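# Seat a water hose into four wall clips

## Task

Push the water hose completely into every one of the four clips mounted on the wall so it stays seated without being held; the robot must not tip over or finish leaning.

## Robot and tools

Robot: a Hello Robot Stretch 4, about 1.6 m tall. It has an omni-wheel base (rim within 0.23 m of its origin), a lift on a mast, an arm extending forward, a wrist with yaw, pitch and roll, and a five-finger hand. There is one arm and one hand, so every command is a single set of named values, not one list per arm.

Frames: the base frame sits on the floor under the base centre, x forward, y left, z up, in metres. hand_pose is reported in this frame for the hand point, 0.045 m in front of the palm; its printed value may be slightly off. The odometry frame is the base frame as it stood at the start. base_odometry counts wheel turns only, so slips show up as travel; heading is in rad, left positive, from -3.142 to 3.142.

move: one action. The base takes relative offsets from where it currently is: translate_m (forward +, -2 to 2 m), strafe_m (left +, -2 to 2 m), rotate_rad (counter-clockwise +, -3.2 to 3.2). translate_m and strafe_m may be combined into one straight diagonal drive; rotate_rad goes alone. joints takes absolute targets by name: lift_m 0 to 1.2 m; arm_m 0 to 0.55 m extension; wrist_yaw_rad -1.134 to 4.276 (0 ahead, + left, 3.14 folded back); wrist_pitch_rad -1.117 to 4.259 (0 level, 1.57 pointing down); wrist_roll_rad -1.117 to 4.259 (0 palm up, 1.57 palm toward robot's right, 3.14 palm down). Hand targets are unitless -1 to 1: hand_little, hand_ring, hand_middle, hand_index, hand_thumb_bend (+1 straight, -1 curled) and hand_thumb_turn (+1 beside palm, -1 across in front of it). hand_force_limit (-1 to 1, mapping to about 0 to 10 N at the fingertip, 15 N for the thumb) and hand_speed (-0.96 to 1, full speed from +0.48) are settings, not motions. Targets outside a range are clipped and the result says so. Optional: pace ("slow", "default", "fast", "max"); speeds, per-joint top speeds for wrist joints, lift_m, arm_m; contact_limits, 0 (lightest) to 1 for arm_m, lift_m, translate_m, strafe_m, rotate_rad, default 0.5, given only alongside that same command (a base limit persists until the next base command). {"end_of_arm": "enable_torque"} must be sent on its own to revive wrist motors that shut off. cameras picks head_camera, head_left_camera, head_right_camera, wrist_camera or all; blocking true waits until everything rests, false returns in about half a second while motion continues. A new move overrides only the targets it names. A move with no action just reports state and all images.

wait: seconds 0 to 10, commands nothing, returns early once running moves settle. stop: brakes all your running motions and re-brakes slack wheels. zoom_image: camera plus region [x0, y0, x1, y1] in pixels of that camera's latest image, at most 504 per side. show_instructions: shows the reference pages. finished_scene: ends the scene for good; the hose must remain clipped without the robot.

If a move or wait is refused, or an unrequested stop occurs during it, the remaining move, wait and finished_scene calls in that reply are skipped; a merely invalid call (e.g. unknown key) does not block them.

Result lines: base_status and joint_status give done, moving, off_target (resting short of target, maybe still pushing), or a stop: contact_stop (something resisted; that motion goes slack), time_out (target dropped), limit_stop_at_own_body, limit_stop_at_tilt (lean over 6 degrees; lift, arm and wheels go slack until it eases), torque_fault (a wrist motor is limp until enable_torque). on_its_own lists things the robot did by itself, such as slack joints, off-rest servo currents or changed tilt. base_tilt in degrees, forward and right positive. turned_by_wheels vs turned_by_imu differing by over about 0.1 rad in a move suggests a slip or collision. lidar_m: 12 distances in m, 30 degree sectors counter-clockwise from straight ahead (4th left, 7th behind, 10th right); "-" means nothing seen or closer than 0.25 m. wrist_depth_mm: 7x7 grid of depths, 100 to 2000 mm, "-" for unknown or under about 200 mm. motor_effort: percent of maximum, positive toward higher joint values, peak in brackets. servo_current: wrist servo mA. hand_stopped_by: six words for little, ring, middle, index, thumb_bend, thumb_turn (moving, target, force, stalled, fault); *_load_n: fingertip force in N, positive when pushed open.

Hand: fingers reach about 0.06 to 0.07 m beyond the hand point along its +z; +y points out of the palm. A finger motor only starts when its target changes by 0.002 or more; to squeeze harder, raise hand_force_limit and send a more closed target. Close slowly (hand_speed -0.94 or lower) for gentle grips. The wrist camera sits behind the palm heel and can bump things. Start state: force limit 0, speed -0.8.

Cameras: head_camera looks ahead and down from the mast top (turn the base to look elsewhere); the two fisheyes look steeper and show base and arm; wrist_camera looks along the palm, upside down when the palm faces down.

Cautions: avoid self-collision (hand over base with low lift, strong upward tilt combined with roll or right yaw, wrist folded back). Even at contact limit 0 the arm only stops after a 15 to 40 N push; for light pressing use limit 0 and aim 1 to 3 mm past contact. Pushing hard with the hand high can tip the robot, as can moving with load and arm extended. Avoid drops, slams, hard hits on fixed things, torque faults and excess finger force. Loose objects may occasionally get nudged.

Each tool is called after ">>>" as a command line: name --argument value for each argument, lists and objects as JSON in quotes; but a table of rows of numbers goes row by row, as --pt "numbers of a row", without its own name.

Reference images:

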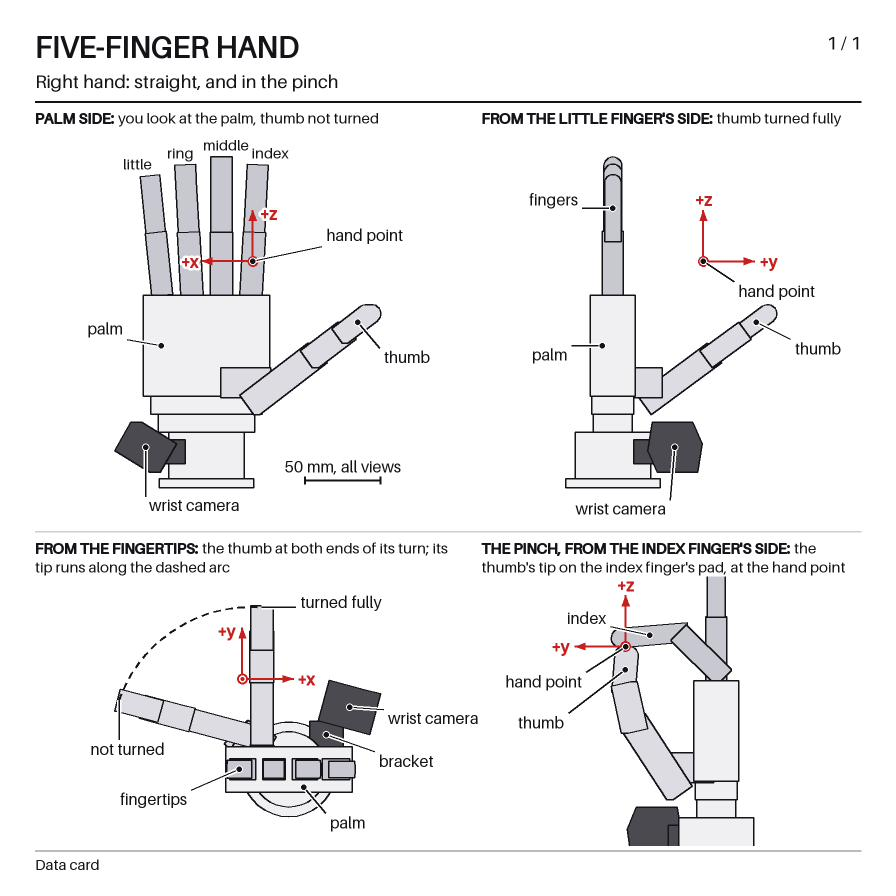

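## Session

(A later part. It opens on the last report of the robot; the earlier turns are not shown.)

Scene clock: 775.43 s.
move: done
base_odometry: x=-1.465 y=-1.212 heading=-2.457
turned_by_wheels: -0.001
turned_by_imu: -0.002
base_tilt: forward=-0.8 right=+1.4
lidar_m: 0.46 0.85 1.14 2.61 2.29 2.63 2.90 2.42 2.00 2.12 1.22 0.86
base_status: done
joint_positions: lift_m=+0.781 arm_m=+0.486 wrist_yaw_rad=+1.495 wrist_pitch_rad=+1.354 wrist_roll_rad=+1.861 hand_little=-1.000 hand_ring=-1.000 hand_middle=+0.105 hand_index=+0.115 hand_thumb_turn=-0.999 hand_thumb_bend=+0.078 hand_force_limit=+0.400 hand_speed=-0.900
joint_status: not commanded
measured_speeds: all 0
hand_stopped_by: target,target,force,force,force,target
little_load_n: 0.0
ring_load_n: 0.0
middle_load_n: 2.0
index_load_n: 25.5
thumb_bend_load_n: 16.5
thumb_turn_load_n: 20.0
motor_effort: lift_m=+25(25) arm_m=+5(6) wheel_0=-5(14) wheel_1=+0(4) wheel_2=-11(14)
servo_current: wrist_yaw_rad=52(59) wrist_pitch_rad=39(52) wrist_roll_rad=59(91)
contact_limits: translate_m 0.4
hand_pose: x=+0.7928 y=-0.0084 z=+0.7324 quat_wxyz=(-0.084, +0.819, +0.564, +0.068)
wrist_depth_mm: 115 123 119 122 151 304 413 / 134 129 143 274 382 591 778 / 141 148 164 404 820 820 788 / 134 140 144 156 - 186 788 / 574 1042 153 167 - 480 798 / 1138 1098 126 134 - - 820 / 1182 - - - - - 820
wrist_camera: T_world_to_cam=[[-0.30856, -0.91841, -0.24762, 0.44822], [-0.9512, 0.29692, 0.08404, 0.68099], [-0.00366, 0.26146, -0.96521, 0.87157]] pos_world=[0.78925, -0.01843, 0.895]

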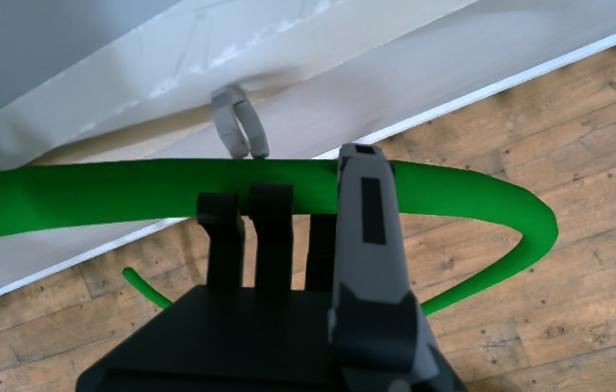

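>>> move --base '{"translate_m": 0.01}' --pace "slow" --contact_limits '{"translate_m": 0.5}' --cameras '["wrist_camera"]'

>>> zoom_image --camera "wrist_camera" --region '[160, 60, 360, 220]'

Scene clock: 784.73 s.
move: done
base_odometry: x=-1.473 y=-1.218 heading=-2.458
turned_by_wheels: -0.001
turned_by_imu: -0.001
base_tilt: forward=-0.9 right=+1.4
lidar_m: 0.45 0.83 1.14 2.62 2.29 2.61 2.92 2.45 2.00 2.13 1.18 0.85
base_status: done
joint_positions: lift_m=+0.781 arm_m=+0.486 wrist_yaw_rad=+1.499 wrist_pitch_rad=+1.356 wrist_roll_rad=+1.860 hand_little=-1.000 hand_ring=-1.000 hand_middle=+0.105 hand_index=+0.116 hand_thumb_turn=-0.999 hand_thumb_bend=+0.078 hand_force_limit=+0.400 hand_speed=-0.900
joint_status: not commanded
measured_speeds: all 0
hand_stopped_by: target,target,force,force,force,target
little_load_n: 0.0
ring_load_n: 0.0
middle_load_n: 4.0
index_load_n: 29.5
thumb_bend_load_n: 12.0
thumb_turn_load_n: 15.0
motor_effort: lift_m=+25(25) arm_m=+8(8) wheel_0=-1(6) wheel_1=+4(5) wheel_2=-20(23)
servo_current: wrist_yaw_rad=46(65) wrist_pitch_rad=46(52) wrist_roll_rad=78(91)
contact_limits: translate_m 0.5
hand_pose: x=+0.7926 y=-0.0082 z=+0.7324 quat_wxyz=(-0.084, +0.818, +0.565, +0.067)
wrist_depth_mm: 109 117 113 113 134 287 404 / 127 122 130 168 364 580 778 / 134 150 156 488 842 831 788 / 132 139 144 156 - 188 788 / 1060 1060 152 167 - 504 820 / 1138 1078 126 133 - - 820 / 1160 - - - - - 831
wrist_camera: T_world_to_cam=[[-0.30467, -0.92004, -0.24638, 0.4443], [-0.95245, 0.29302, 0.08357, 0.68201], [-0.0047, 0.26013, -0.96556, 0.87258]] pos_world=[0.78904, -0.01805, 0.895]

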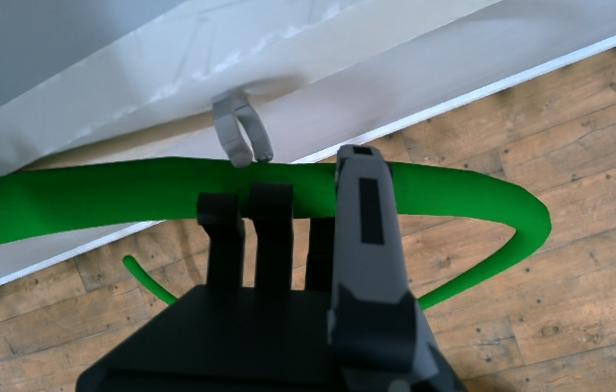

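Scaled by 2.520.

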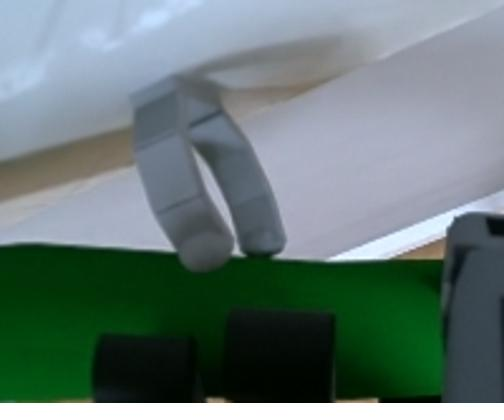

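>>> move --base '{"translate_m": 0.008}' --joints '{"lift_m": 0.778}' --pace "slow" --contact_limits '{"translate_m": 0.6}' --cameras '["wrist_camera"]'

>>> zoom_image --camera "wrist_camera" --region '[160, 60, 360, 220]'

Scene clock: 787.97 s.
move: done
base_odometry: x=-1.478 y=-1.222 heading=-2.459
turned_by_wheels: -0.001
turned_by_imu: -0.001
base_tilt: forward=-0.8 right=+1.4
lidar_m: 0.45 0.84 1.10 2.61 2.30 2.62 2.93 2.45 2.03 2.12 1.21 0.85
base_status: done
joint_positions: lift_m=+0.778 arm_m=+0.485 wrist_yaw_rad=+1.501 wrist_pitch_rad=+1.357 wrist_roll_rad=+1.858 hand_little=-1.000 hand_ring=-1.000 hand_middle=+0.105 hand_index=+0.116 hand_thumb_turn=-0.999 hand_thumb_bend=+0.078 hand_force_limit=+0.400 hand_speed=-0.900
joint_status: all done
measured_speeds: all 0
hand_stopped_by: target,target,force,force,force,target
little_load_n: 0.0
ring_load_n: 0.0
middle_load_n: 5.0
index_load_n: 30.5
thumb_bend_load_n: 11.0
thumb_turn_load_n: 13.0
motor_effort: lift_m=+16(24) arm_m=+12(12) wheel_0=+2(5) wheel_1=+7(7) wheel_2=-25(28)
servo_current: wrist_yaw_rad=39(52) wrist_pitch_rad=59(59) wrist_roll_rad=72(85)
contact_limits: translate_m 0.6
hand_pose: x=+0.7922 y=-0.0080 z=+0.7302 quat_wxyz=(-0.083, +0.817, +0.567, +0.067)
wrist_depth_mm: 105 110 108 104 125 285 382 / 121 116 124 156 373 597 759 / 126 143 150 480 842 820 778 / 130 138 142 156 - 189 788 / 1060 1042 152 167 - 831 809 / 1138 1078 126 134 - - 820 / 1182 - - - - - 831
wrist_camera: T_world_to_cam=[[-0.30097, -0.92147, -0.24557, 0.44033], [-0.95362, 0.28932, 0.0831, 0.68307], [-0.00553, 0.25919, -0.96581, 0.87112]] pos_world=[0.78873, -0.01767, 0.8927]

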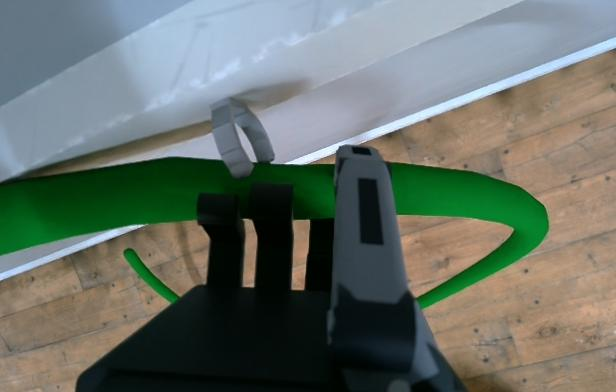

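Scaled by 2.520.

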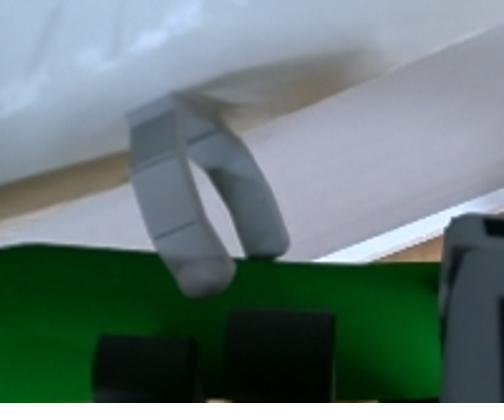

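>>> move --base '{"translate_m": 0.007}' --pace "slow" --contact_limits '{"translate_m": 0.7}' --cameras '["wrist_camera"]'

>>> zoom_image --camera "wrist_camera" --region '[160, 60, 360, 220]'

Scene clock: 791.07 s.
move: done
base_odometry: x=-1.483 y=-1.226 heading=-2.460
turned_by_wheels: -0.001
turned_by_imu: -0.001
base_tilt: forward=-0.9 right=+1.4
lidar_m: 0.43 0.82 1.10 2.60 2.30 2.62 2.93 2.43 2.03 2.09 1.18 0.84
base_status: done
joint_positions: lift_m=+0.778 arm_m=+0.485 wrist_yaw_rad=+1.504 wrist_pitch_rad=+1.357 wrist_roll_rad=+1.857 hand_little=-1.000 hand_ring=-1.000 hand_middle=+0.105 hand_index=+0.116 hand_thumb_turn=-0.999 hand_thumb_bend=+0.078 hand_force_limit=+0.400 hand_speed=-0.900
joint_status: not commanded
measured_speeds: all 0
hand_stopped_by: target,target,force,force,force,target
little_load_n: 0.0
ring_load_n: 0.0
middle_load_n: 6.0
index_load_n: 31.0
thumb_bend_load_n: 10.5
thumb_turn_load_n: 10.5
motor_effort: lift_m=+18(18) arm_m=+14(14) wheel_0=+5(7) wheel_1=+10(10) wheel_2=-27(32)
servo_current: wrist_yaw_rad=46(52) wrist_pitch_rad=52(52) wrist_roll_rad=46(78)
contact_limits: translate_m 0.7
hand_pose: x=+0.7920 y=-0.0077 z=+0.7301 quat_wxyz=(-0.083, +0.816, +0.568, +0.067)
wrist_depth_mm: - 108 105 102 114 285 377 / 114 113 116 138 353 569 768 / 122 131 145 449 831 831 788 / 131 140 143 156 - 190 788 / 135 1042 152 161 - 820 798 / 1098 1078 126 134 - - 820 / 1182 - - - - - 831
wrist_camera: T_world_to_cam=[[-0.29803, -0.92245, -0.2455, 0.43811], [-0.95454, 0.28634, 0.08288, 0.68368], [-0.00616, 0.25904, -0.96585, 0.87147]] pos_world=[0.78853, -0.01738, 0.8926]

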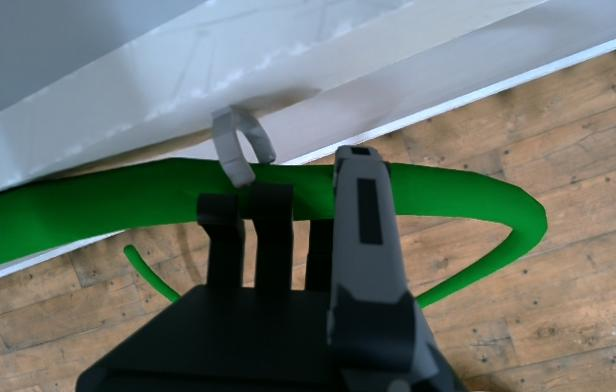

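Scaled by 2.520.

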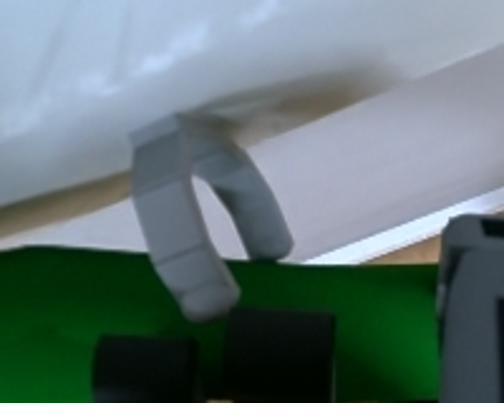

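>>> move --base '{"translate_m": -0.012}' --pace "slow"

>>> move --joints '{"lift_m": 0.786}' --pace "slow" --cameras '["wrist_camera"]'

>>> zoom_image --camera "wrist_camera" --region '[160, 60, 360, 220]'

Scene clock: 800.80 s.
move: done
base_odometry: x=-1.474 y=-1.218 heading=-2.461
turned_by_wheels: -0.001
turned_by_imu: -0.002
base_tilt: forward=-0.8 right=+1.4
lidar_m: 0.43 0.83 1.11 2.62 2.28 2.61 2.91 2.45 2.02 2.11 1.20 0.86
base_status: done
joint_positions: lift_m=+0.778 arm_m=+0.485 wrist_yaw_rad=+1.504 wrist_pitch_rad=+1.357 wrist_roll_rad=+1.857 hand_little=-1.000 hand_ring=-1.000 hand_middle=+0.105 hand_index=+0.116 hand_thumb_turn=-0.999 hand_thumb_bend=+0.078 hand_force_limit=+0.400 hand_speed=-0.900
joint_status: not commanded
measured_speeds: all 0
hand_stopped_by: target,target,force,force,force,target
little_load_n: 0.0
ring_load_n: 0.0
middle_load_n: 2.5
index_load_n: 29.0
thumb_bend_load_n: 15.0
thumb_turn_load_n: 12.5
motor_effort: lift_m=+18(18) arm_m=+14(14) wheel_0=-1(9) wheel_1=+1(10) wheel_2=-13(25)
servo_current: wrist_yaw_rad=52(52) wrist_pitch_rad=52(59) wrist_roll_rad=59(78)
hand_pose: x=+0.7920 y=-0.0076 z=+0.7301 quat_wxyz=(-0.083, +0.816, +0.569, +0.067)
wrist_depth_mm: 109 116 112 113 130 274 366 / 126 121 130 166 368 535 768 / 132 151 153 439 788 831 778 / 134 141 145 155 - 192 788 / 1098 1060 152 167 - 508 798 / 1160 1078 127 134 - - 809 / 1160 - - - - - 831
pictures: none

Scene clock: 801.50 s.
move: done
base_odometry: x=-1.474 y=-1.218 heading=-2.461
turned_by_wheels: +0.000
turned_by_imu: +0.000
base_tilt: forward=-0.8 right=+1.4
lidar_m: 0.44 0.84 1.13 2.62 2.28 2.61 2.92 2.42 2.01 2.12 1.19 0.86
base_status: not commanded
joint_positions: lift_m=+0.785 arm_m=+0.485 wrist_yaw_rad=+1.504 wrist_pitch_rad=+1.357 wrist_roll_rad=+1.857 hand_little=-1.000 hand_ring=-1.000 hand_middle=+0.105 hand_index=+0.116 hand_thumb_turn=-0.999 hand_thumb_bend=+0.078 hand_force_limit=+0.400 hand_speed=-0.900
joint_status: all done
measured_speeds: all 0
hand_stopped_by: target,target,force,force,force,target
little_load_n: 0.0
ring_load_n: 0.0
middle_load_n: 3.5
index_load_n: 29.5
thumb_bend_load_n: 14.0
thumb_turn_load_n: 12.0
motor_effort: lift_m=+27(27) arm_m=+14(14) wheel_0=-1(1) wheel_1=+1(1) wheel_2=-13(13)
servo_current: wrist_yaw_rad=46(52) wrist_pitch_rad=59(59) wrist_roll_rad=39(72)
hand_pose: x=+0.7920 y=-0.0076 z=+0.7373 quat_wxyz=(-0.083, +0.816, +0.569, +0.067)
wrist_depth_mm: 110 122 117 114 131 282 377 / 132 128 131 168 382 564 778 / 139 147 154 452 854 831 798 / 134 142 145 155 - 191 798 / 1098 1042 152 167 - 831 809 / 1138 1078 126 134 - - 831 / 1160 - - - - - 831
wrist_camera: T_world_to_cam=[[-0.29756, -0.9226, -0.2455, 0.43962], [-0.95468, 0.28586, 0.08286, 0.68317], [-0.00626, 0.25903, -0.96585, 0.87858]] pos_world=[0.78853, -0.01728, 0.8999]

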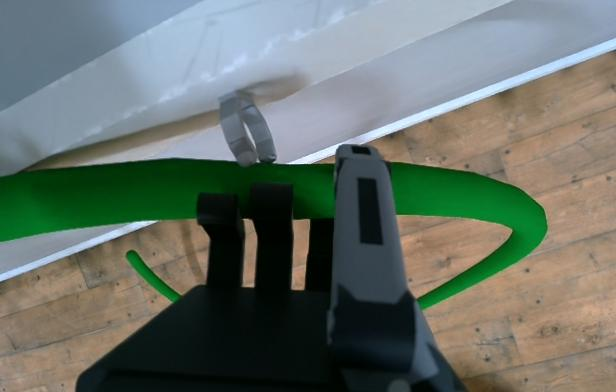

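Scaled by 2.520.

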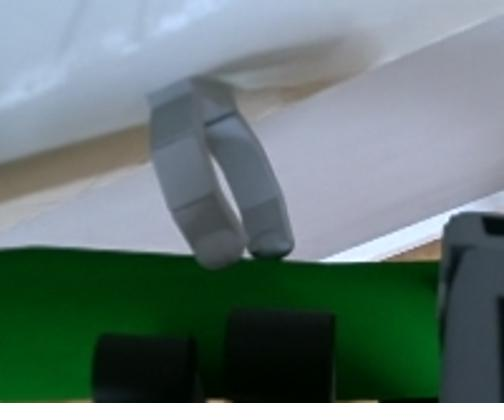

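>>> move --base '{"translate_m": 0.01}' --pace "slow" --contact_limits '{"translate_m": 0.7}' --cameras '["wrist_camera"]'

>>> zoom_image --camera "wrist_camera" --region '[160, 60, 360, 220]'

Scene clock: 804.77 s.
move: done
base_odometry: x=-1.481 y=-1.224 heading=-2.462
turned_by_wheels: -0.001
turned_by_imu: -0.001
base_tilt: forward=-0.9 right=+1.4
lidar_m: 0.46 0.83 1.08 2.62 2.29 2.62 2.89 2.44 2.01 2.13 1.18 0.84
base_status: done
joint_positions: lift_m=+0.785 arm_m=+0.485 wrist_yaw_rad=+1.504 wrist_pitch_rad=+1.357 wrist_roll_rad=+1.857 hand_little=-1.000 hand_ring=-1.000 hand_middle=+0.105 hand_index=+0.118 hand_thumb_turn=-0.999 hand_thumb_bend=+0.078 hand_force_limit=+0.400 hand_speed=-0.900
joint_status: not commanded
measured_speeds: all 0
hand_stopped_by: target,target,force,force,force,target
little_load_n: 0.0
ring_load_n: 0.0
middle_load_n: 7.0
index_load_n: 31.5
thumb_bend_load_n: 9.5
thumb_turn_load_n: 8.5
motor_effort: lift_m=+27(27) arm_m=+14(14) wheel_0=+7(10) wheel_1=+10(11) wheel_2=-25(26)
servo_current: wrist_yaw_rad=52(59) wrist_pitch_rad=65(65) wrist_roll_rad=59(65)
contact_limits: translate_m 0.7
hand_pose: x=+0.7920 y=-0.0076 z=+0.7373 quat_wxyz=(-0.083, +0.816, +0.569, +0.067)
wrist_depth_mm: 105 112 112 107 123 290 387 / 124 120 123 155 377 615 768 / 131 147 150 459 842 809 788 / 132 140 144 156 - 193 798 / 1078 1025 152 162 - 842 809 / 1138 1098 126 134 - - 831 / 1182 - - - - - 831
wrist_camera: T_world_to_cam=[[-0.29735, -0.92267, -0.24549, 0.43944], [-0.95475, 0.28564, 0.0829, 0.68318], [-0.00637, 0.25903, -0.96585, 0.87866]] pos_world=[0.78853, -0.01728, 0.8999]

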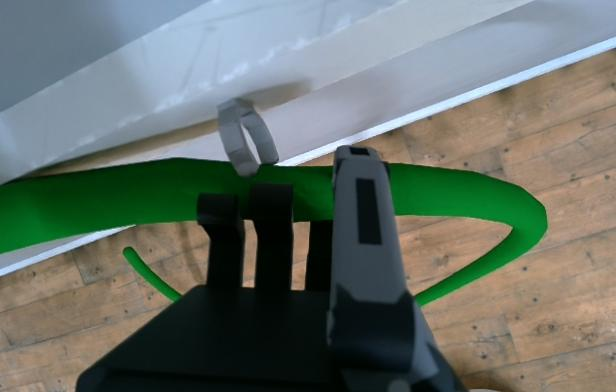

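Scaled by 2.520.

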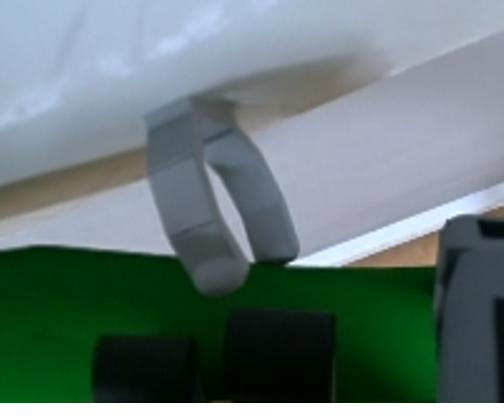

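>>> move --base '{"translate_m": -0.008}' --pace "slow"

>>> move --joints '{"lift_m": 0.792}' --pace "slow"

>>> move --base '{"translate_m": 0.01}' --pace "slow" --contact_limits '{"translate_m": 0.7}' --cameras '["wrist_camera"]'

>>> zoom_image --camera "wrist_camera" --region '[160, 60, 360, 220]'

Scene clock: 809.93 s.
move: done
base_odometry: x=-1.474 y=-1.218 heading=-2.463
turned_by_wheels: -0.001
turned_by_imu: -0.001
base_tilt: forward=-0.7 right=+1.5
lidar_m: 0.44 0.82 1.11 2.60 2.26 2.59 2.90 2.43 2.01 2.11 1.18 0.85
base_status: done
joint_positions: lift_m=+0.785 arm_m=+0.485 wrist_yaw_rad=+1.504 wrist_pitch_rad=+1.357 wrist_roll_rad=+1.857 hand_little=-1.000 hand_ring=-1.000 hand_middle=+0.105 hand_index=+0.118 hand_thumb_turn=-0.999 hand_thumb_bend=+0.078 hand_force_limit=+0.400 hand_speed=-0.900
joint_status: not commanded
measured_speeds: all 0
hand_stopped_by: target,target,force,force,force,target
little_load_n: 0.0
ring_load_n: 0.0
middle_load_n: 4.0
index_load_n: 29.0
thumb_bend_load_n: 13.0
thumb_turn_load_n: 10.0
motor_effort: lift_m=+27(27) arm_m=+14(14) wheel_0=+0(8) wheel_1=+2(9) wheel_2=-14(26)
servo_current: wrist_yaw_rad=39(52) wrist_pitch_rad=46(59) wrist_roll_rad=46(78)
hand_pose: x=+0.7920 y=-0.0076 z=+0.7373 quat_wxyz=(-0.083, +0.816, +0.569, +0.067)
wrist_depth_mm: 109 122 117 115 133 285 387 / 132 128 132 163 379 585 778 / 140 148 156 452 854 820 798 / 136 142 145 155 - 191 798 / 1118 1060 152 161 - 500 798 / 1138 1118 126 134 - - 820 / 1160 - - - - - 831
pictures: none

Scene clock: 810.57 s.
move: done
base_odometry: x=-1.474 y=-1.218 heading=-2.463
turned_by_wheels: +0.000
turned_by_imu: +0.000
base_tilt: forward=-0.8 right=+1.4
lidar_m: 0.45 0.83 1.11 2.61 2.26 2.59 2.92 2.42 2.00 2.13 1.18 0.85
base_status: not commanded
joint_positions: lift_m=+0.791 arm_m=+0.485 wrist_yaw_rad=+1.504 wrist_pitch_rad=+1.357 wrist_roll_rad=+1.857 hand_little=-1.000 hand_ring=-1.000 hand_middle=+0.105 hand_index=+0.118 hand_thumb_turn=-0.999 hand_thumb_bend=+0.078 hand_force_limit=+0.400 hand_speed=-0.900
joint_status: all done
measured_speeds: all 0
hand_stopped_by: target,target,force,force,force,target
little_load_n: 0.0
ring_load_n: 0.5
middle_load_n: 4.5
index_load_n: 29.5
thumb_bend_load_n: 12.5
thumb_turn_load_n: 9.5
motor_effort: lift_m=+27(29) arm_m=+14(14) wheel_0=+0(1) wheel_1=+2(3) wheel_2=-14(14)
servo_current: wrist_yaw_rad=39(59) wrist_pitch_rad=46(59) wrist_roll_rad=39(65)
hand_pose: x=+0.7920 y=-0.0076 z=+0.7432 quat_wxyz=(-0.083, +0.816, +0.569, +0.067)
wrist_depth_mm: 110 123 122 119 133 297 379 / 132 132 130 168 384 564 788 / 146 147 154 439 866 831 798 / 136 142 146 155 - 191 809 / 1118 1098 152 161 - 842 820 / 1160 1098 126 134 - - 831 / 1205 - - - - - 842
pictures: none

Scene clock: 811.47 s.
move: done
base_odometry: x=-1.481 y=-1.224 heading=-2.464
turned_by_wheels: -0.001
turned_by_imu: +0.004
base_tilt: forward=-0.9 right=+1.5
lidar_m: 0.43 0.82 1.09 2.61 2.28 2.62 2.91 2.44 2.01 2.13 1.19 0.83
base_status: done
joint_positions: lift_m=+0.791 arm_m=+0.485 wrist_yaw_rad=+1.504 wrist_pitch_rad=+1.357 wrist_roll_rad=+1.857 hand_little=-1.000 hand_ring=-1.000 hand_middle=+0.106 hand_index=+0.125 hand_thumb_turn=-0.999 hand_thumb_bend=+0.077 hand_force_limit=+0.400 hand_speed=-0.900
joint_status: not commanded
measured_speeds: all 0
hand_stopped_by: target,target,force,force,force,target
little_load_n: 0.0
ring_load_n: 0.0
middle_load_n: 8.5
index_load_n: 31.0
thumb_bend_load_n: 7.0
thumb_turn_load_n: 7.0
motor_effort: lift_m=+27(28) arm_m=+16(16) wheel_0=+5(9) wheel_1=+10(13) wheel_2=-27(31)
servo_current: wrist_yaw_rad=46(59) wrist_pitch_rad=46(59) wrist_roll_rad=65(78)
contact_limits: translate_m 0.7
hand_pose: x=+0.7919 y=-0.0077 z=+0.7433 quat_wxyz=(-0.083, +0.816, +0.569, +0.067)
wrist_depth_mm: 106 117 117 114 128 290 392 / 127 126 125 155 384 585 768 / 138 141 151 384 854 831 788 / 133 141 145 155 - 191 798 / 1118 1042 976 161 - 842 820 / 1138 1078 126 134 - - 831 / 1182 - - - - - 842
wrist_camera: T_world_to_cam=[[-0.29711, -0.92288, -0.24501, 0.4402], [-0.95482, 0.28541, 0.08278, 0.68266], [-0.00647, 0.25854, -0.96598, 0.88455]] pos_world=[0.78833, -0.01728, 0.9058]

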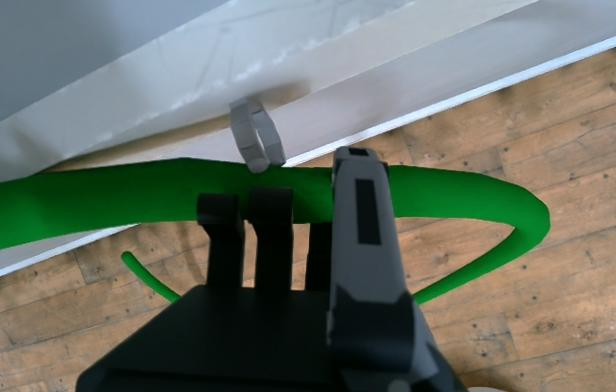

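Scaled by 2.520.

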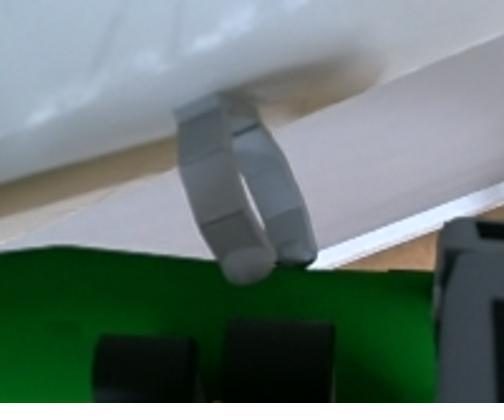

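>>> move --base '{"translate_m": -0.004, "strafe_m": -0.006}' --joints '{"wrist_roll_rad": 1.72}' --speeds '{"wrist_roll_rad": 0.2}' --pace "slow"

>>> move --base '{"translate_m": 0.01}' --pace "slow" --contact_limits '{"translate_m": 0.7}' --cameras '["wrist_camera"]'

>>> zoom_image --camera "wrist_camera" --region '[160, 60, 360, 220]'

Scene clock: 815.97 s.
move: contact_stop
base_odometry: x=-1.447 y=-1.200 heading=-2.518
turned_by_wheels: -0.054
turned_by_imu: -0.054
base_tilt: forward=-0.8 right=+1.4
lidar_m: 0.48 0.85 1.12 2.62 2.30 2.43 2.87 2.57 2.02 2.12 1.32 0.89
base_status: translate_m contact_stop (by the wheels' count: -0.042 of -0.004); strafe_m contact_stop (by the wheels' count: +0.002 of -0.006)
joint_positions: lift_m=+0.792 arm_m=+0.486 wrist_yaw_rad=+1.500 wrist_pitch_rad=+1.350 wrist_roll_rad=+1.726 hand_little=-1.000 hand_ring=-1.000 hand_middle=+0.105 hand_index=+0.125 hand_thumb_turn=-1.000 hand_thumb_bend=+0.077 hand_force_limit=+0.400 hand_speed=-0.900
joint_status: all done
measured_speeds: all 0
hand_stopped_by: target,target,force,force,force,target
little_load_n: 0.0
ring_load_n: 0.0
middle_load_n: 3.5
index_load_n: 20.5
thumb_bend_load_n: 14.5
thumb_turn_load_n: 1.5
on_its_own: the wheels are slack since a contact_stop
motor_effort: lift_m=+25(27) arm_m=+4(16) wheel_0=+0(8) wheel_1=+0(10) wheel_2=+0(27)
servo_current: wrist_yaw_rad=39(52) wrist_pitch_rad=46(59) wrist_roll_rad=65(104)
hand_pose: x=+0.7993 y=-0.0004 z=+0.7450 quat_wxyz=(-0.081, +0.778, +0.619, +0.074)
wrist_depth_mm: 148 146 148 167 254 297 366 / 159 156 177 320 399 492 768 / 315 362 436 492 798 831 798 / 160 156 154 156 - 185 788 / 1182 1078 152 161 - 842 798 / 1205 1098 126 134 - - 809 / 1182 - - - - - 820
pictures: none

not run: a stop that you did not command came earlier in this reply.

Scaled by 2.520.
This view is cut from an older image: the scene may have changed since it was taken.

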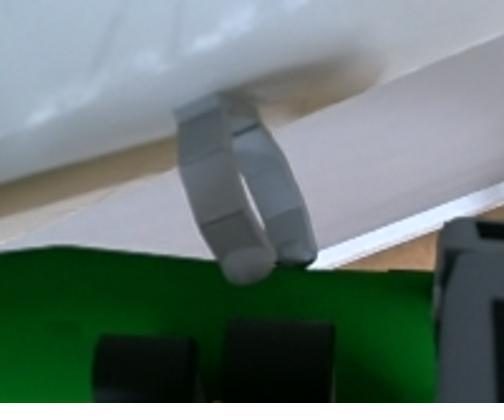

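>>> move --base '{"rotate_rad": 0.06}' --pace "slow" --cameras '["wrist_camera", "head_camera"]'

Scene clock: 818.07 s.
move: done
base_odometry: x=-1.447 y=-1.200 heading=-2.460
turned_by_wheels: +0.058
turned_by_imu: +0.056
base_tilt: forward=-0.8 right=+1.4
lidar_m: 0.50 0.87 1.19 2.60 2.26 2.60 2.87 2.43 1.99 2.11 1.23 0.89
base_status: done
joint_positions: lift_m=+0.792 arm_m=+0.486 wrist_yaw_rad=+1.494 wrist_pitch_rad=+1.356 wrist_roll_rad=+1.726 hand_little=-1.000 hand_ring=-1.000 hand_middle=+0.105 hand_index=+0.125 hand_thumb_turn=-0.999 hand_thumb_bend=+0.078 hand_force_limit=+0.400 hand_speed=-0.900
joint_status: not commanded
measured_speeds: all 0
hand_stopped_by: target,target,force,force,force,target
little_load_n: 0.0
ring_load_n: 0.0
middle_load_n: 0.5
index_load_n: 28.0
thumb_bend_load_n: 20.5
thumb_turn_load_n: 16.0
motor_effort: lift_m=+25(25) arm_m=+5(5) wheel_0=-9(14) wheel_1=-6(8) wheel_2=-8(12)
servo_current: wrist_yaw_rad=52(52) wrist_pitch_rad=39(52) wrist_roll_rad=65(65)
hand_pose: x=+0.7992 y=-0.0027 z=+0.7449 quat_wxyz=(-0.079, +0.780, +0.617, +0.073)
wrist_depth_mm: 150 145 144 155 183 286 342 / 157 162 281 296 392 466 759 / 129 301 379 473 591 842 798 / 128 135 140 154 - 188 798 / 1160 1078 152 167 - 413 809 / 1138 1118 126 134 - - 809 / 1182 - - - - - 820
pictures: head_camera, wrist_camera
wrist_camera: T_world_to_cam=[[-0.17991, -0.95118, -0.25079, 0.35797], [-0.98363, 0.17139, 0.05558, 0.73101], [-0.00988, 0.25668, -0.96644, 0.88794]] pos_world=[0.79222, -0.01272, 0.90729]

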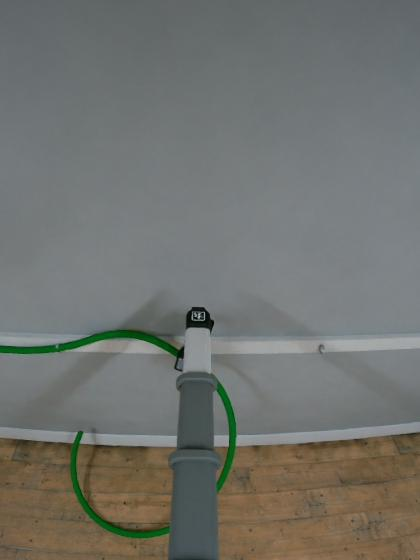

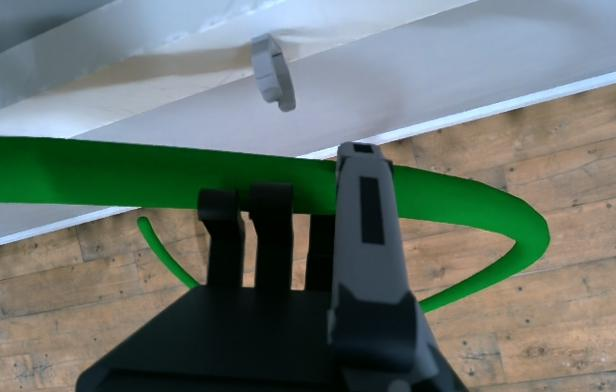

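>>> move --base '{"translate_m": 0.018, "strafe_m": -0.018}' --pace "slow" --contact_limits '{"translate_m": 0.7, "strafe_m": 0.7}' --cameras '["wrist_camera"]'

>>> zoom_image --camera "wrist_camera" --region '[160, 60, 360, 220]'

"contact_limits": translate_m and strafe_m are given together and make one move, which takes one limit: state it under one of them only
Scene clock: 826.73 s.
base_odometry: x=-1.447 y=-1.200 heading=-2.460
turned_by_wheels: +0.000
turned_by_imu: +0.000
base_tilt: forward=-0.7 right=+1.4
lidar_m: 0.51 0.88 1.19 2.60 2.27 2.62 2.87 2.42 2.01 2.13 1.23 0.90
base_status: done
joint_positions: lift_m=+0.792 arm_m=+0.486 wrist_yaw_rad=+1.494 wrist_pitch_rad=+1.356 wrist_roll_rad=+1.726 hand_little=-1.000 hand_ring=-1.000 hand_middle=+0.105 hand_index=+0.125 hand_thumb_turn=-0.999 hand_thumb_bend=+0.078 hand_force_limit=+0.400 hand_speed=-0.900
joint_status: not commanded
measured_speeds: all 0
hand_stopped_by: target,target,force,force,force,target
little_load_n: 0.0
ring_load_n: 0.0
middle_load_n: 0.0
index_load_n: 28.5
thumb_bend_load_n: 20.5
thumb_turn_load_n: 16.0
motor_effort: lift_m=+25(25) arm_m=+4(5) wheel_0=-10(14) wheel_1=-6(8) wheel_2=-8(12)
servo_current: wrist_yaw_rad=39(52) wrist_pitch_rad=46(52) wrist_roll_rad=52(65)
hand_pose: x=+0.7992 y=-0.0027 z=+0.7449 quat_wxyz=(-0.079, +0.780, +0.617, +0.073)
wrist_depth_mm: 150 145 144 155 183 289 342 / 157 162 281 296 392 466 759 / 129 303 377 473 597 831 798 / 128 136 140 154 - 188 809 / 1118 1078 152 167 - 415 798 / 1138 1098 126 134 - - 831 / 1160 - - - - - 820
pictures: none

Scaled by 2.520.
This view is cut from an older image: the scene may have changed since it was taken.

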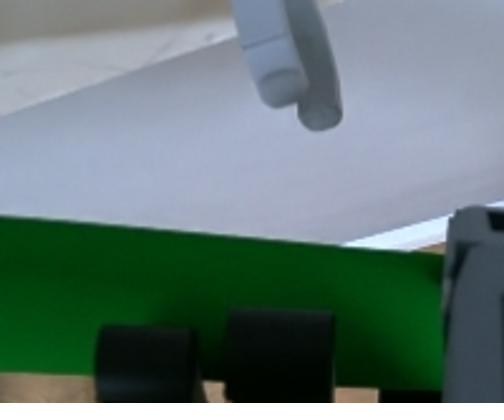

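>>> move --base '{"translate_m": 0.018, "strafe_m": -0.018}' --pace "slow" --contact_limits '{"translate_m": 0.7}' --cameras '["wrist_camera"]'

>>> zoom_image --camera "wrist_camera" --region '[160, 60, 360, 220]'

Scene clock: 830.53 s.
move: done
base_odometry: x=-1.472 y=-1.198 heading=-2.461
turned_by_wheels: -0.001
turned_by_imu: -0.002
base_tilt: forward=-0.7 right=+1.3
lidar_m: 0.48 0.84 1.15 2.62 2.26 2.66 2.90 2.42 2.00 2.11 1.21 0.86
base_status: done
joint_positions: lift_m=+0.792 arm_m=+0.486 wrist_yaw_rad=+1.494 wrist_pitch_rad=+1.356 wrist_roll_rad=+1.726 hand_little=-1.000 hand_ring=-1.000 hand_middle=+0.105 hand_index=+0.125 hand_thumb_turn=-0.999 hand_thumb_bend=+0.078 hand_force_limit=+0.400 hand_speed=-0.900
joint_status: not commanded
measured_speeds: all 0
hand_stopped_by: target,target,force,force,force,target
little_load_n: 0.0
ring_load_n: 0.0
middle_load_n: 1.0
index_load_n: 25.0
thumb_bend_load_n: 19.0
thumb_turn_load_n: 11.0
motor_effort: lift_m=+25(25) arm_m=+4(5) wheel_0=-4(11) wheel_1=-4(8) wheel_2=-6(13)
servo_current: wrist_yaw_rad=46(52) wrist_pitch_rad=52(59) wrist_roll_rad=52(78)
contact_limits: translate_m 0.7
hand_pose: x=+0.7992 y=-0.0027 z=+0.7449 quat_wxyz=(-0.079, +0.780, +0.617, +0.073)
wrist_depth_mm: 128 135 135 131 134 156 277 / 154 147 152 174 336 394 492 / 158 167 338 387 521 842 798 / 138 142 145 154 - 190 798 / 1160 1078 152 161 - 430 809 / 1205 1098 127 134 - - 809 / 1205 - - - - - 820
wrist_camera: T_world_to_cam=[[-0.17991, -0.95118, -0.25079, 0.35797], [-0.98363, 0.17139, 0.05558, 0.73101], [-0.00988, 0.25668, -0.96644, 0.88794]] pos_world=[0.79222, -0.01272, 0.90729]

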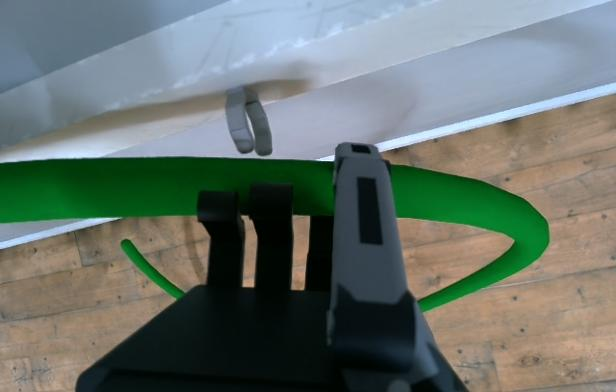

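Scaled by 2.520.

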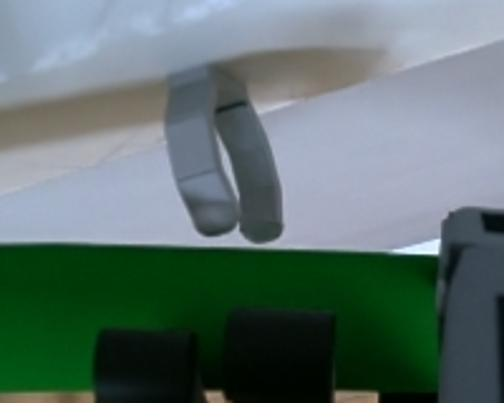

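>>> move --base '{"translate_m": 0.014}' --joints '{"lift_m": 0.789}' --pace "slow" --contact_limits '{"translate_m": 0.8}' --cameras '["wrist_camera"]'

>>> zoom_image --camera "wrist_camera" --region '[160, 60, 360, 220]'

Scene clock: 833.80 s.
move: done
base_odometry: x=-1.483 y=-1.206 heading=-2.461
turned_by_wheels: -0.001
turned_by_imu: +0.000
base_tilt: forward=-0.8 right=+1.4
lidar_m: 0.49 0.82 1.13 2.63 2.29 2.66 2.90 2.41 1.99 2.11 1.20 0.85
base_status: done
joint_positions: lift_m=+0.789 arm_m=+0.486 wrist_yaw_rad=+1.498 wrist_pitch_rad=+1.356 wrist_roll_rad=+1.726 hand_little=-1.000 hand_ring=-1.000 hand_middle=+0.105 hand_index=+0.125 hand_thumb_turn=-0.999 hand_thumb_bend=+0.078 hand_force_limit=+0.400 hand_speed=-0.900
joint_status: all done
measured_speeds: all 0
hand_stopped_by: target,target,force,force,force,target
little_load_n: 0.0
ring_load_n: 0.0
middle_load_n: 3.0
index_load_n: 27.5
thumb_bend_load_n: 14.0
thumb_turn_load_n: 10.0
motor_effort: lift_m=+16(24) arm_m=+4(5) wheel_0=-1(6) wheel_1=+3(4) wheel_2=-11(12)
servo_current: wrist_yaw_rad=46(59) wrist_pitch_rad=52(52) wrist_roll_rad=52(65)
contact_limits: translate_m 0.8
hand_pose: x=+0.7992 y=-0.0021 z=+0.7426 quat_wxyz=(-0.079, +0.779, +0.618, +0.072)
wrist_depth_mm: 115 122 127 121 118 129 154 / 138 138 132 155 298 359 455 / 151 148 154 379 480 831 798 / 138 143 145 155 - 189 798 / 1138 1078 152 161 - 842 809 / 1182 1098 126 133 - - 820 / 1182 - - - - - 831
wrist_camera: T_world_to_cam=[[-0.17642, -0.95183, -0.25078, 0.35511], [-0.98426, 0.16779, 0.05556, 0.73161], [-0.01081, 0.25664, -0.96645, 0.88643]] pos_world=[0.79232, -0.01224, 0.90509]

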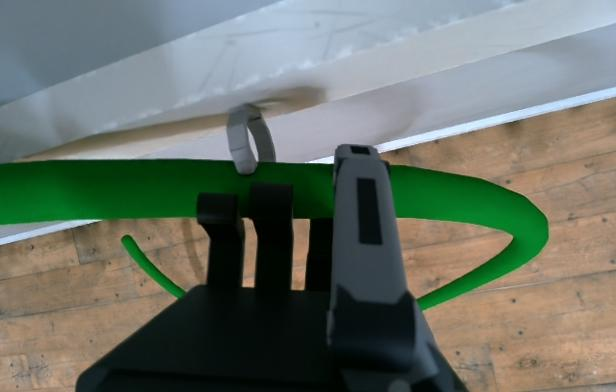

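Scaled by 2.520.

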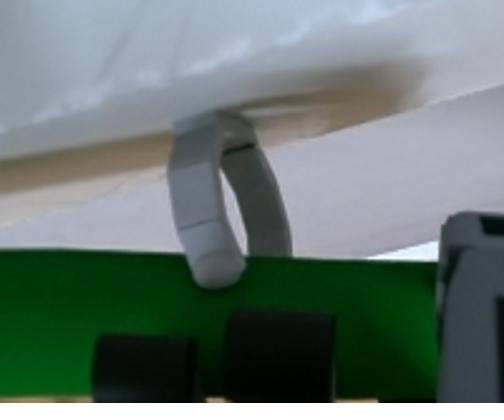

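>>> move --base '{"translate_m": 0.01}' --pace "slow" --contact_limits '{"translate_m": 0.8}' --cameras '["wrist_camera"]'

>>> zoom_image --camera "wrist_camera" --region '[160, 60, 360, 220]'

Scene clock: 836.97 s.
move: done
base_odometry: x=-1.490 y=-1.212 heading=-2.462
turned_by_wheels: -0.001
turned_by_imu: -0.001
base_tilt: forward=-0.8 right=+1.3
lidar_m: 0.45 0.84 1.12 2.63 2.31 2.65 2.93 2.40 2.00 2.10 1.19 0.85
base_status: done
joint_positions: lift_m=+0.789 arm_m=+0.486 wrist_yaw_rad=+1.499 wrist_pitch_rad=+1.356 wrist_roll_rad=+1.726 hand_little=-1.000 hand_ring=-1.000 hand_middle=+0.105 hand_index=+0.125 hand_thumb_turn=-0.999 hand_thumb_bend=+0.078 hand_force_limit=+0.400 hand_speed=-0.900
joint_status: not commanded
measured_speeds: all 0
hand_stopped_by: target,target,force,force,force,target
little_load_n: 0.0
ring_load_n: 0.0
middle_load_n: 1.5
index_load_n: 26.0
thumb_bend_load_n: 16.0
thumb_turn_load_n: 10.0
motor_effort: lift_m=+16(17) arm_m=+4(4) wheel_0=+0(7) wheel_1=+2(6) wheel_2=-14(17)
servo_current: wrist_yaw_rad=46(46) wrist_pitch_rad=52(59) wrist_roll_rad=46(78)
contact_limits: translate_m 0.8
hand_pose: x=+0.7992 y=-0.0020 z=+0.7426 quat_wxyz=(-0.079, +0.778, +0.619, +0.072)
wrist_depth_mm: - 108 117 119 116 110 - / 124 136 129 126 135 334 404 / 150 144 144 351 436 831 798 / 139 144 145 154 - 190 788 / 1160 1060 152 161 - 492 798 / 1182 1098 126 134 - - 820 / 1182 - - - - - 831
wrist_camera: T_world_to_cam=[[-0.17526, -0.95205, -0.25078, 0.35438], [-0.98446, 0.16659, 0.05556, 0.73172], [-0.01112, 0.25662, -0.96645, 0.88662]] pos_world=[0.79232, -0.01204, 0.90509]

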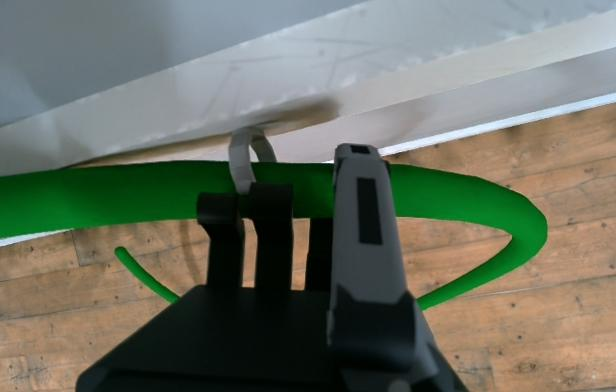

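Scaled by 2.520.

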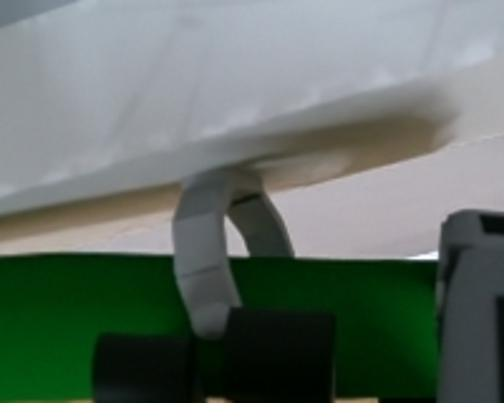

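>>> move --base '{"translate_m": 0.008}' --pace "slow" --contact_limits '{"translate_m": 0.8}' --cameras '["wrist_camera"]'

>>> zoom_image --camera "wrist_camera" --region '[160, 60, 360, 220]'

Scene clock: 840.27 s.
move: done
base_odometry: x=-1.496 y=-1.217 heading=-2.463
turned_by_wheels: -0.001
turned_by_imu: -0.001
base_tilt: forward=-0.9 right=+1.4
lidar_m: 0.47 0.82 1.09 2.60 2.31 2.66 2.92 2.42 2.04 2.09 1.15 0.85
base_status: done
joint_positions: lift_m=+0.789 arm_m=+0.486 wrist_yaw_rad=+1.499 wrist_pitch_rad=+1.356 wrist_roll_rad=+1.723 hand_little=-1.000 hand_ring=-1.000 hand_middle=+0.105 hand_index=+0.125 hand_thumb_turn=-0.999 hand_thumb_bend=+0.078 hand_force_limit=+0.400 hand_speed=-0.900
joint_status: not commanded
measured_speeds: all 0
hand_stopped_by: target,target,force,force,force,target
little_load_n: 0.0
ring_load_n: 0.0
middle_load_n: 0.5
index_load_n: 24.0
thumb_bend_load_n: 20.5
thumb_turn_load_n: 11.0
motor_effort: lift_m=+16(16) arm_m=+4(5) wheel_0=-3(5) wheel_1=+3(6) wheel_2=-13(19)
servo_current: wrist_yaw_rad=46(52) wrist_pitch_rad=52(52) wrist_roll_rad=52(65)
contact_limits: translate_m 0.8
hand_pose: x=+0.7993 y=-0.0018 z=+0.7427 quat_wxyz=(-0.079, +0.777, +0.620, +0.073)
wrist_depth_mm: - - 110 113 115 110 - / 113 122 129 123 119 135 430 / 148 141 135 159 175 820 798 / 140 145 146 154 - 190 788 / 147 1042 152 161 - 421 798 / 1182 1098 126 133 - - 820 / 1182 - - - - - 820
wrist_camera: T_world_to_cam=[[-0.1724, -0.95254, -0.25089, 0.3524], [-0.98496, 0.16379, 0.05494, 0.73271], [-0.01124, 0.25658, -0.96646, 0.88668]] pos_world=[0.79241, -0.01185, 0.90509]

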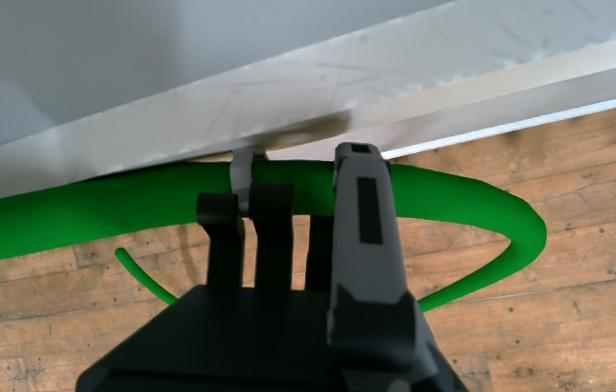

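Scaled by 2.520.

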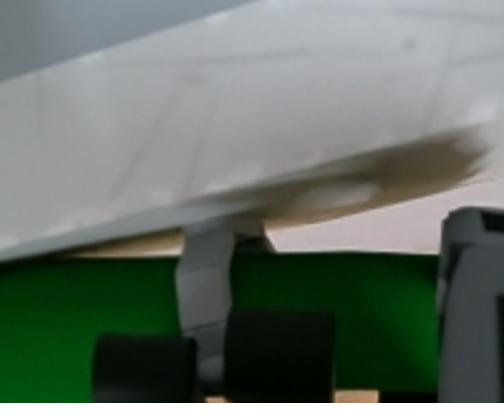

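>>> move --base '{"translate_m": 0.005}' --pace "slow" --contact_limits '{"translate_m": 0.8}' --cameras '["wrist_camera"]'

>>> zoom_image --camera "wrist_camera" --region '[160, 60, 360, 220]'

Scene clock: 843.03 s.
move: done
base_odometry: x=-1.500 y=-1.219 heading=-2.465
turned_by_wheels: -0.001
turned_by_imu: -0.002
base_tilt: forward=-0.9 right=+1.4
lidar_m: 0.48 0.81 0.86 2.62 2.30 2.63 2.94 2.40 2.02 2.09 1.16 0.83
base_status: done
joint_positions: lift_m=+0.789 arm_m=+0.486 wrist_yaw_rad=+1.502 wrist_pitch_rad=+1.356 wrist_roll_rad=+1.723 hand_little=-1.000 hand_ring=-1.000 hand_middle=+0.105 hand_index=+0.125 hand_thumb_turn=-0.999 hand_thumb_bend=+0.078 hand_force_limit=+0.400 hand_speed=-0.900
joint_status: not commanded
measured_speeds: all 0
hand_stopped_by: target,target,force,force,force,target
little_load_n: 0.0
ring_load_n: 0.0
middle_load_n: 1.0
index_load_n: 25.5
thumb_bend_load_n: 18.5
thumb_turn_load_n: 12.0
motor_effort: lift_m=+16(16) arm_m=+8(8) wheel_0=+0(5) wheel_1=+6(7) wheel_2=-22(22)
servo_current: wrist_yaw_rad=46(46) wrist_pitch_rad=52(52) wrist_roll_rad=52(65)
contact_limits: translate_m 0.8
hand_pose: x=+0.7990 y=-0.0014 z=+0.7427 quat_wxyz=(-0.079, +0.776, +0.621, +0.072)
wrist_depth_mm: - - - 110 112 110 - / 112 118 128 123 118 114 415 / 149 140 134 158 161 820 798 / 140 144 146 155 - 187 798 / 1118 1042 151 167 - 410 809 / 1160 1078 126 134 - - 809 / 1160 - - - - - 831
wrist_camera: T_world_to_cam=[[-0.16887, -0.95317, -0.25092, 0.34994], [-0.98557, 0.1602, 0.05473, 0.73298], [-0.01197, 0.25654, -0.96646, 0.88715]] pos_world=[0.79211, -0.01146, 0.90509]

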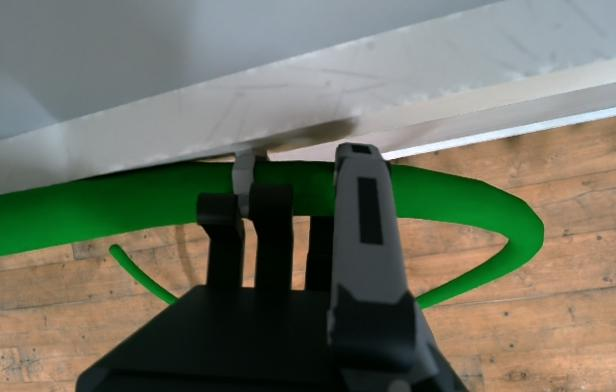

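Scaled by 2.520.

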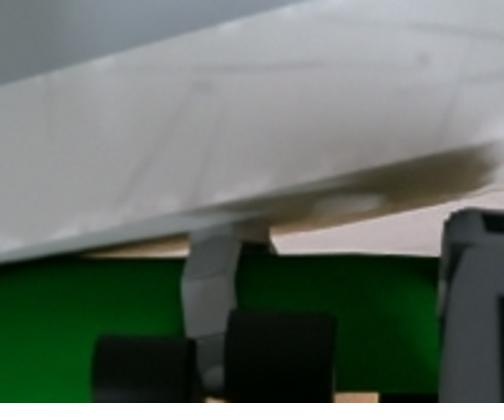

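>>> move --joints '{"hand_index": 0.4, "hand_middle": 0.4}'

>>> move --joints '{"hand_thumb_turn": 1.0, "hand_speed": -0.6}' --cameras '["wrist_camera"]'

Scene clock: 847.77 s.
move: done
base_odometry: x=-1.500 y=-1.219 heading=-2.465
turned_by_wheels: +0.000
turned_by_imu: +0.000
base_tilt: forward=-0.8 right=+1.4
lidar_m: 0.50 0.82 1.09 2.62 2.31 2.61 2.95 2.42 2.00 2.10 1.17 0.84
base_status: not commanded
joint_positions: lift_m=+0.789 arm_m=+0.486 wrist_yaw_rad=+1.503 wrist_pitch_rad=+1.357 wrist_roll_rad=+1.721 hand_little=-1.000 hand_ring=-1.000 hand_middle=+0.400 hand_index=+0.400 hand_thumb_turn=-1.000 hand_thumb_bend=+0.076 hand_force_limit=+0.400 hand_speed=-0.900
joint_status: all done
measured_speeds: all 0
hand_stopped_by: target,target,target,target,force,target
little_load_n: 0.0
ring_load_n: 0.0
middle_load_n: 0.0
index_load_n: 0.0
thumb_bend_load_n: 6.5
thumb_turn_load_n: 4.0
motor_effort: lift_m=+16(17) arm_m=+7(8) wheel_0=+0(1) wheel_1=+6(6) wheel_2=-22(22)
servo_current: wrist_yaw_rad=39(52) wrist_pitch_rad=59(59) wrist_roll_rad=39(72)
contact_limits: translate_m 0.8
hand_pose: x=+0.7990 y=-0.0013 z=+0.7427 quat_wxyz=(-0.078, +0.775, +0.622, +0.072)
wrist_depth_mm: - - - 110 112 111 - / 112 124 129 124 118 114 154 / 150 141 135 156 156 831 798 / 141 144 147 154 - 820 798 / 1098 1060 152 167 - 315 809 / 1160 1098 126 134 - - 820 / 1160 - - - - - 831
pictures: none

Scene clock: 850.83 s.
move: done
base_odometry: x=-1.500 y=-1.219 heading=-2.465
turned_by_wheels: +0.000
turned_by_imu: +0.000
base_tilt: forward=-0.8 right=+1.3
lidar_m: 0.50 0.82 1.08 2.63 2.30 2.66 2.94 2.41 2.03 2.09 1.17 0.83
base_status: not commanded
joint_positions: lift_m=+0.789 arm_m=+0.486 wrist_yaw_rad=+1.503 wrist_pitch_rad=+1.357 wrist_roll_rad=+1.721 hand_little=-1.000 hand_ring=-1.000 hand_middle=+0.400 hand_index=+0.400 hand_thumb_turn=+1.000 hand_thumb_bend=+0.074 hand_force_limit=+0.400 hand_speed=-0.600
joint_status: all done
measured_speeds: all 0
hand_stopped_by: target,target,target,target,force,target
little_load_n: 0.0
ring_load_n: 0.0
middle_load_n: 0.0
index_load_n: 0.0
thumb_bend_load_n: 0.0
thumb_turn_load_n: 0.0
motor_effort: lift_m=+16(17) arm_m=+8(8) wheel_0=+0(1) wheel_1=+6(7) wheel_2=-21(22)
servo_current: wrist_yaw_rad=46(52) wrist_pitch_rad=52(59) wrist_roll_rad=33(78)
contact_limits: translate_m 0.8
hand_pose: x=+0.7990 y=-0.0013 z=+0.7427 quat_wxyz=(-0.078, +0.775, +0.622, +0.072)
wrist_depth_mm: - - - 110 112 111 - / 112 118 129 124 118 114 148 / 150 141 135 155 473 820 798 / 141 144 147 159 176 831 798 / 1098 1060 152 178 878 121 798 / 1160 1078 126 132 - - - / 1160 - - - - - -
wrist_camera: T_world_to_cam=[[-0.16654, -0.95377, -0.25016, 0.34758], [-0.98596, 0.15789, 0.0544, 0.73353], [-0.01238, 0.25571, -0.96667, 0.88762]] pos_world=[0.79211, -0.01127, 0.90509]

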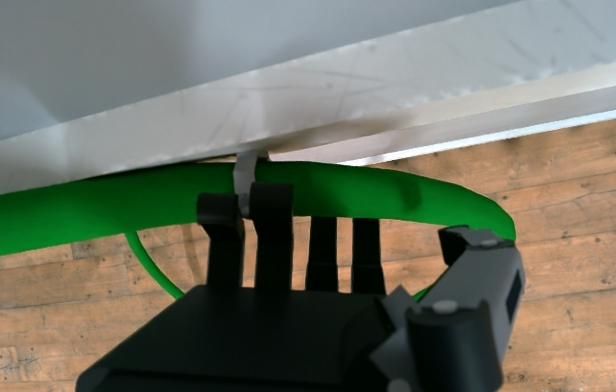

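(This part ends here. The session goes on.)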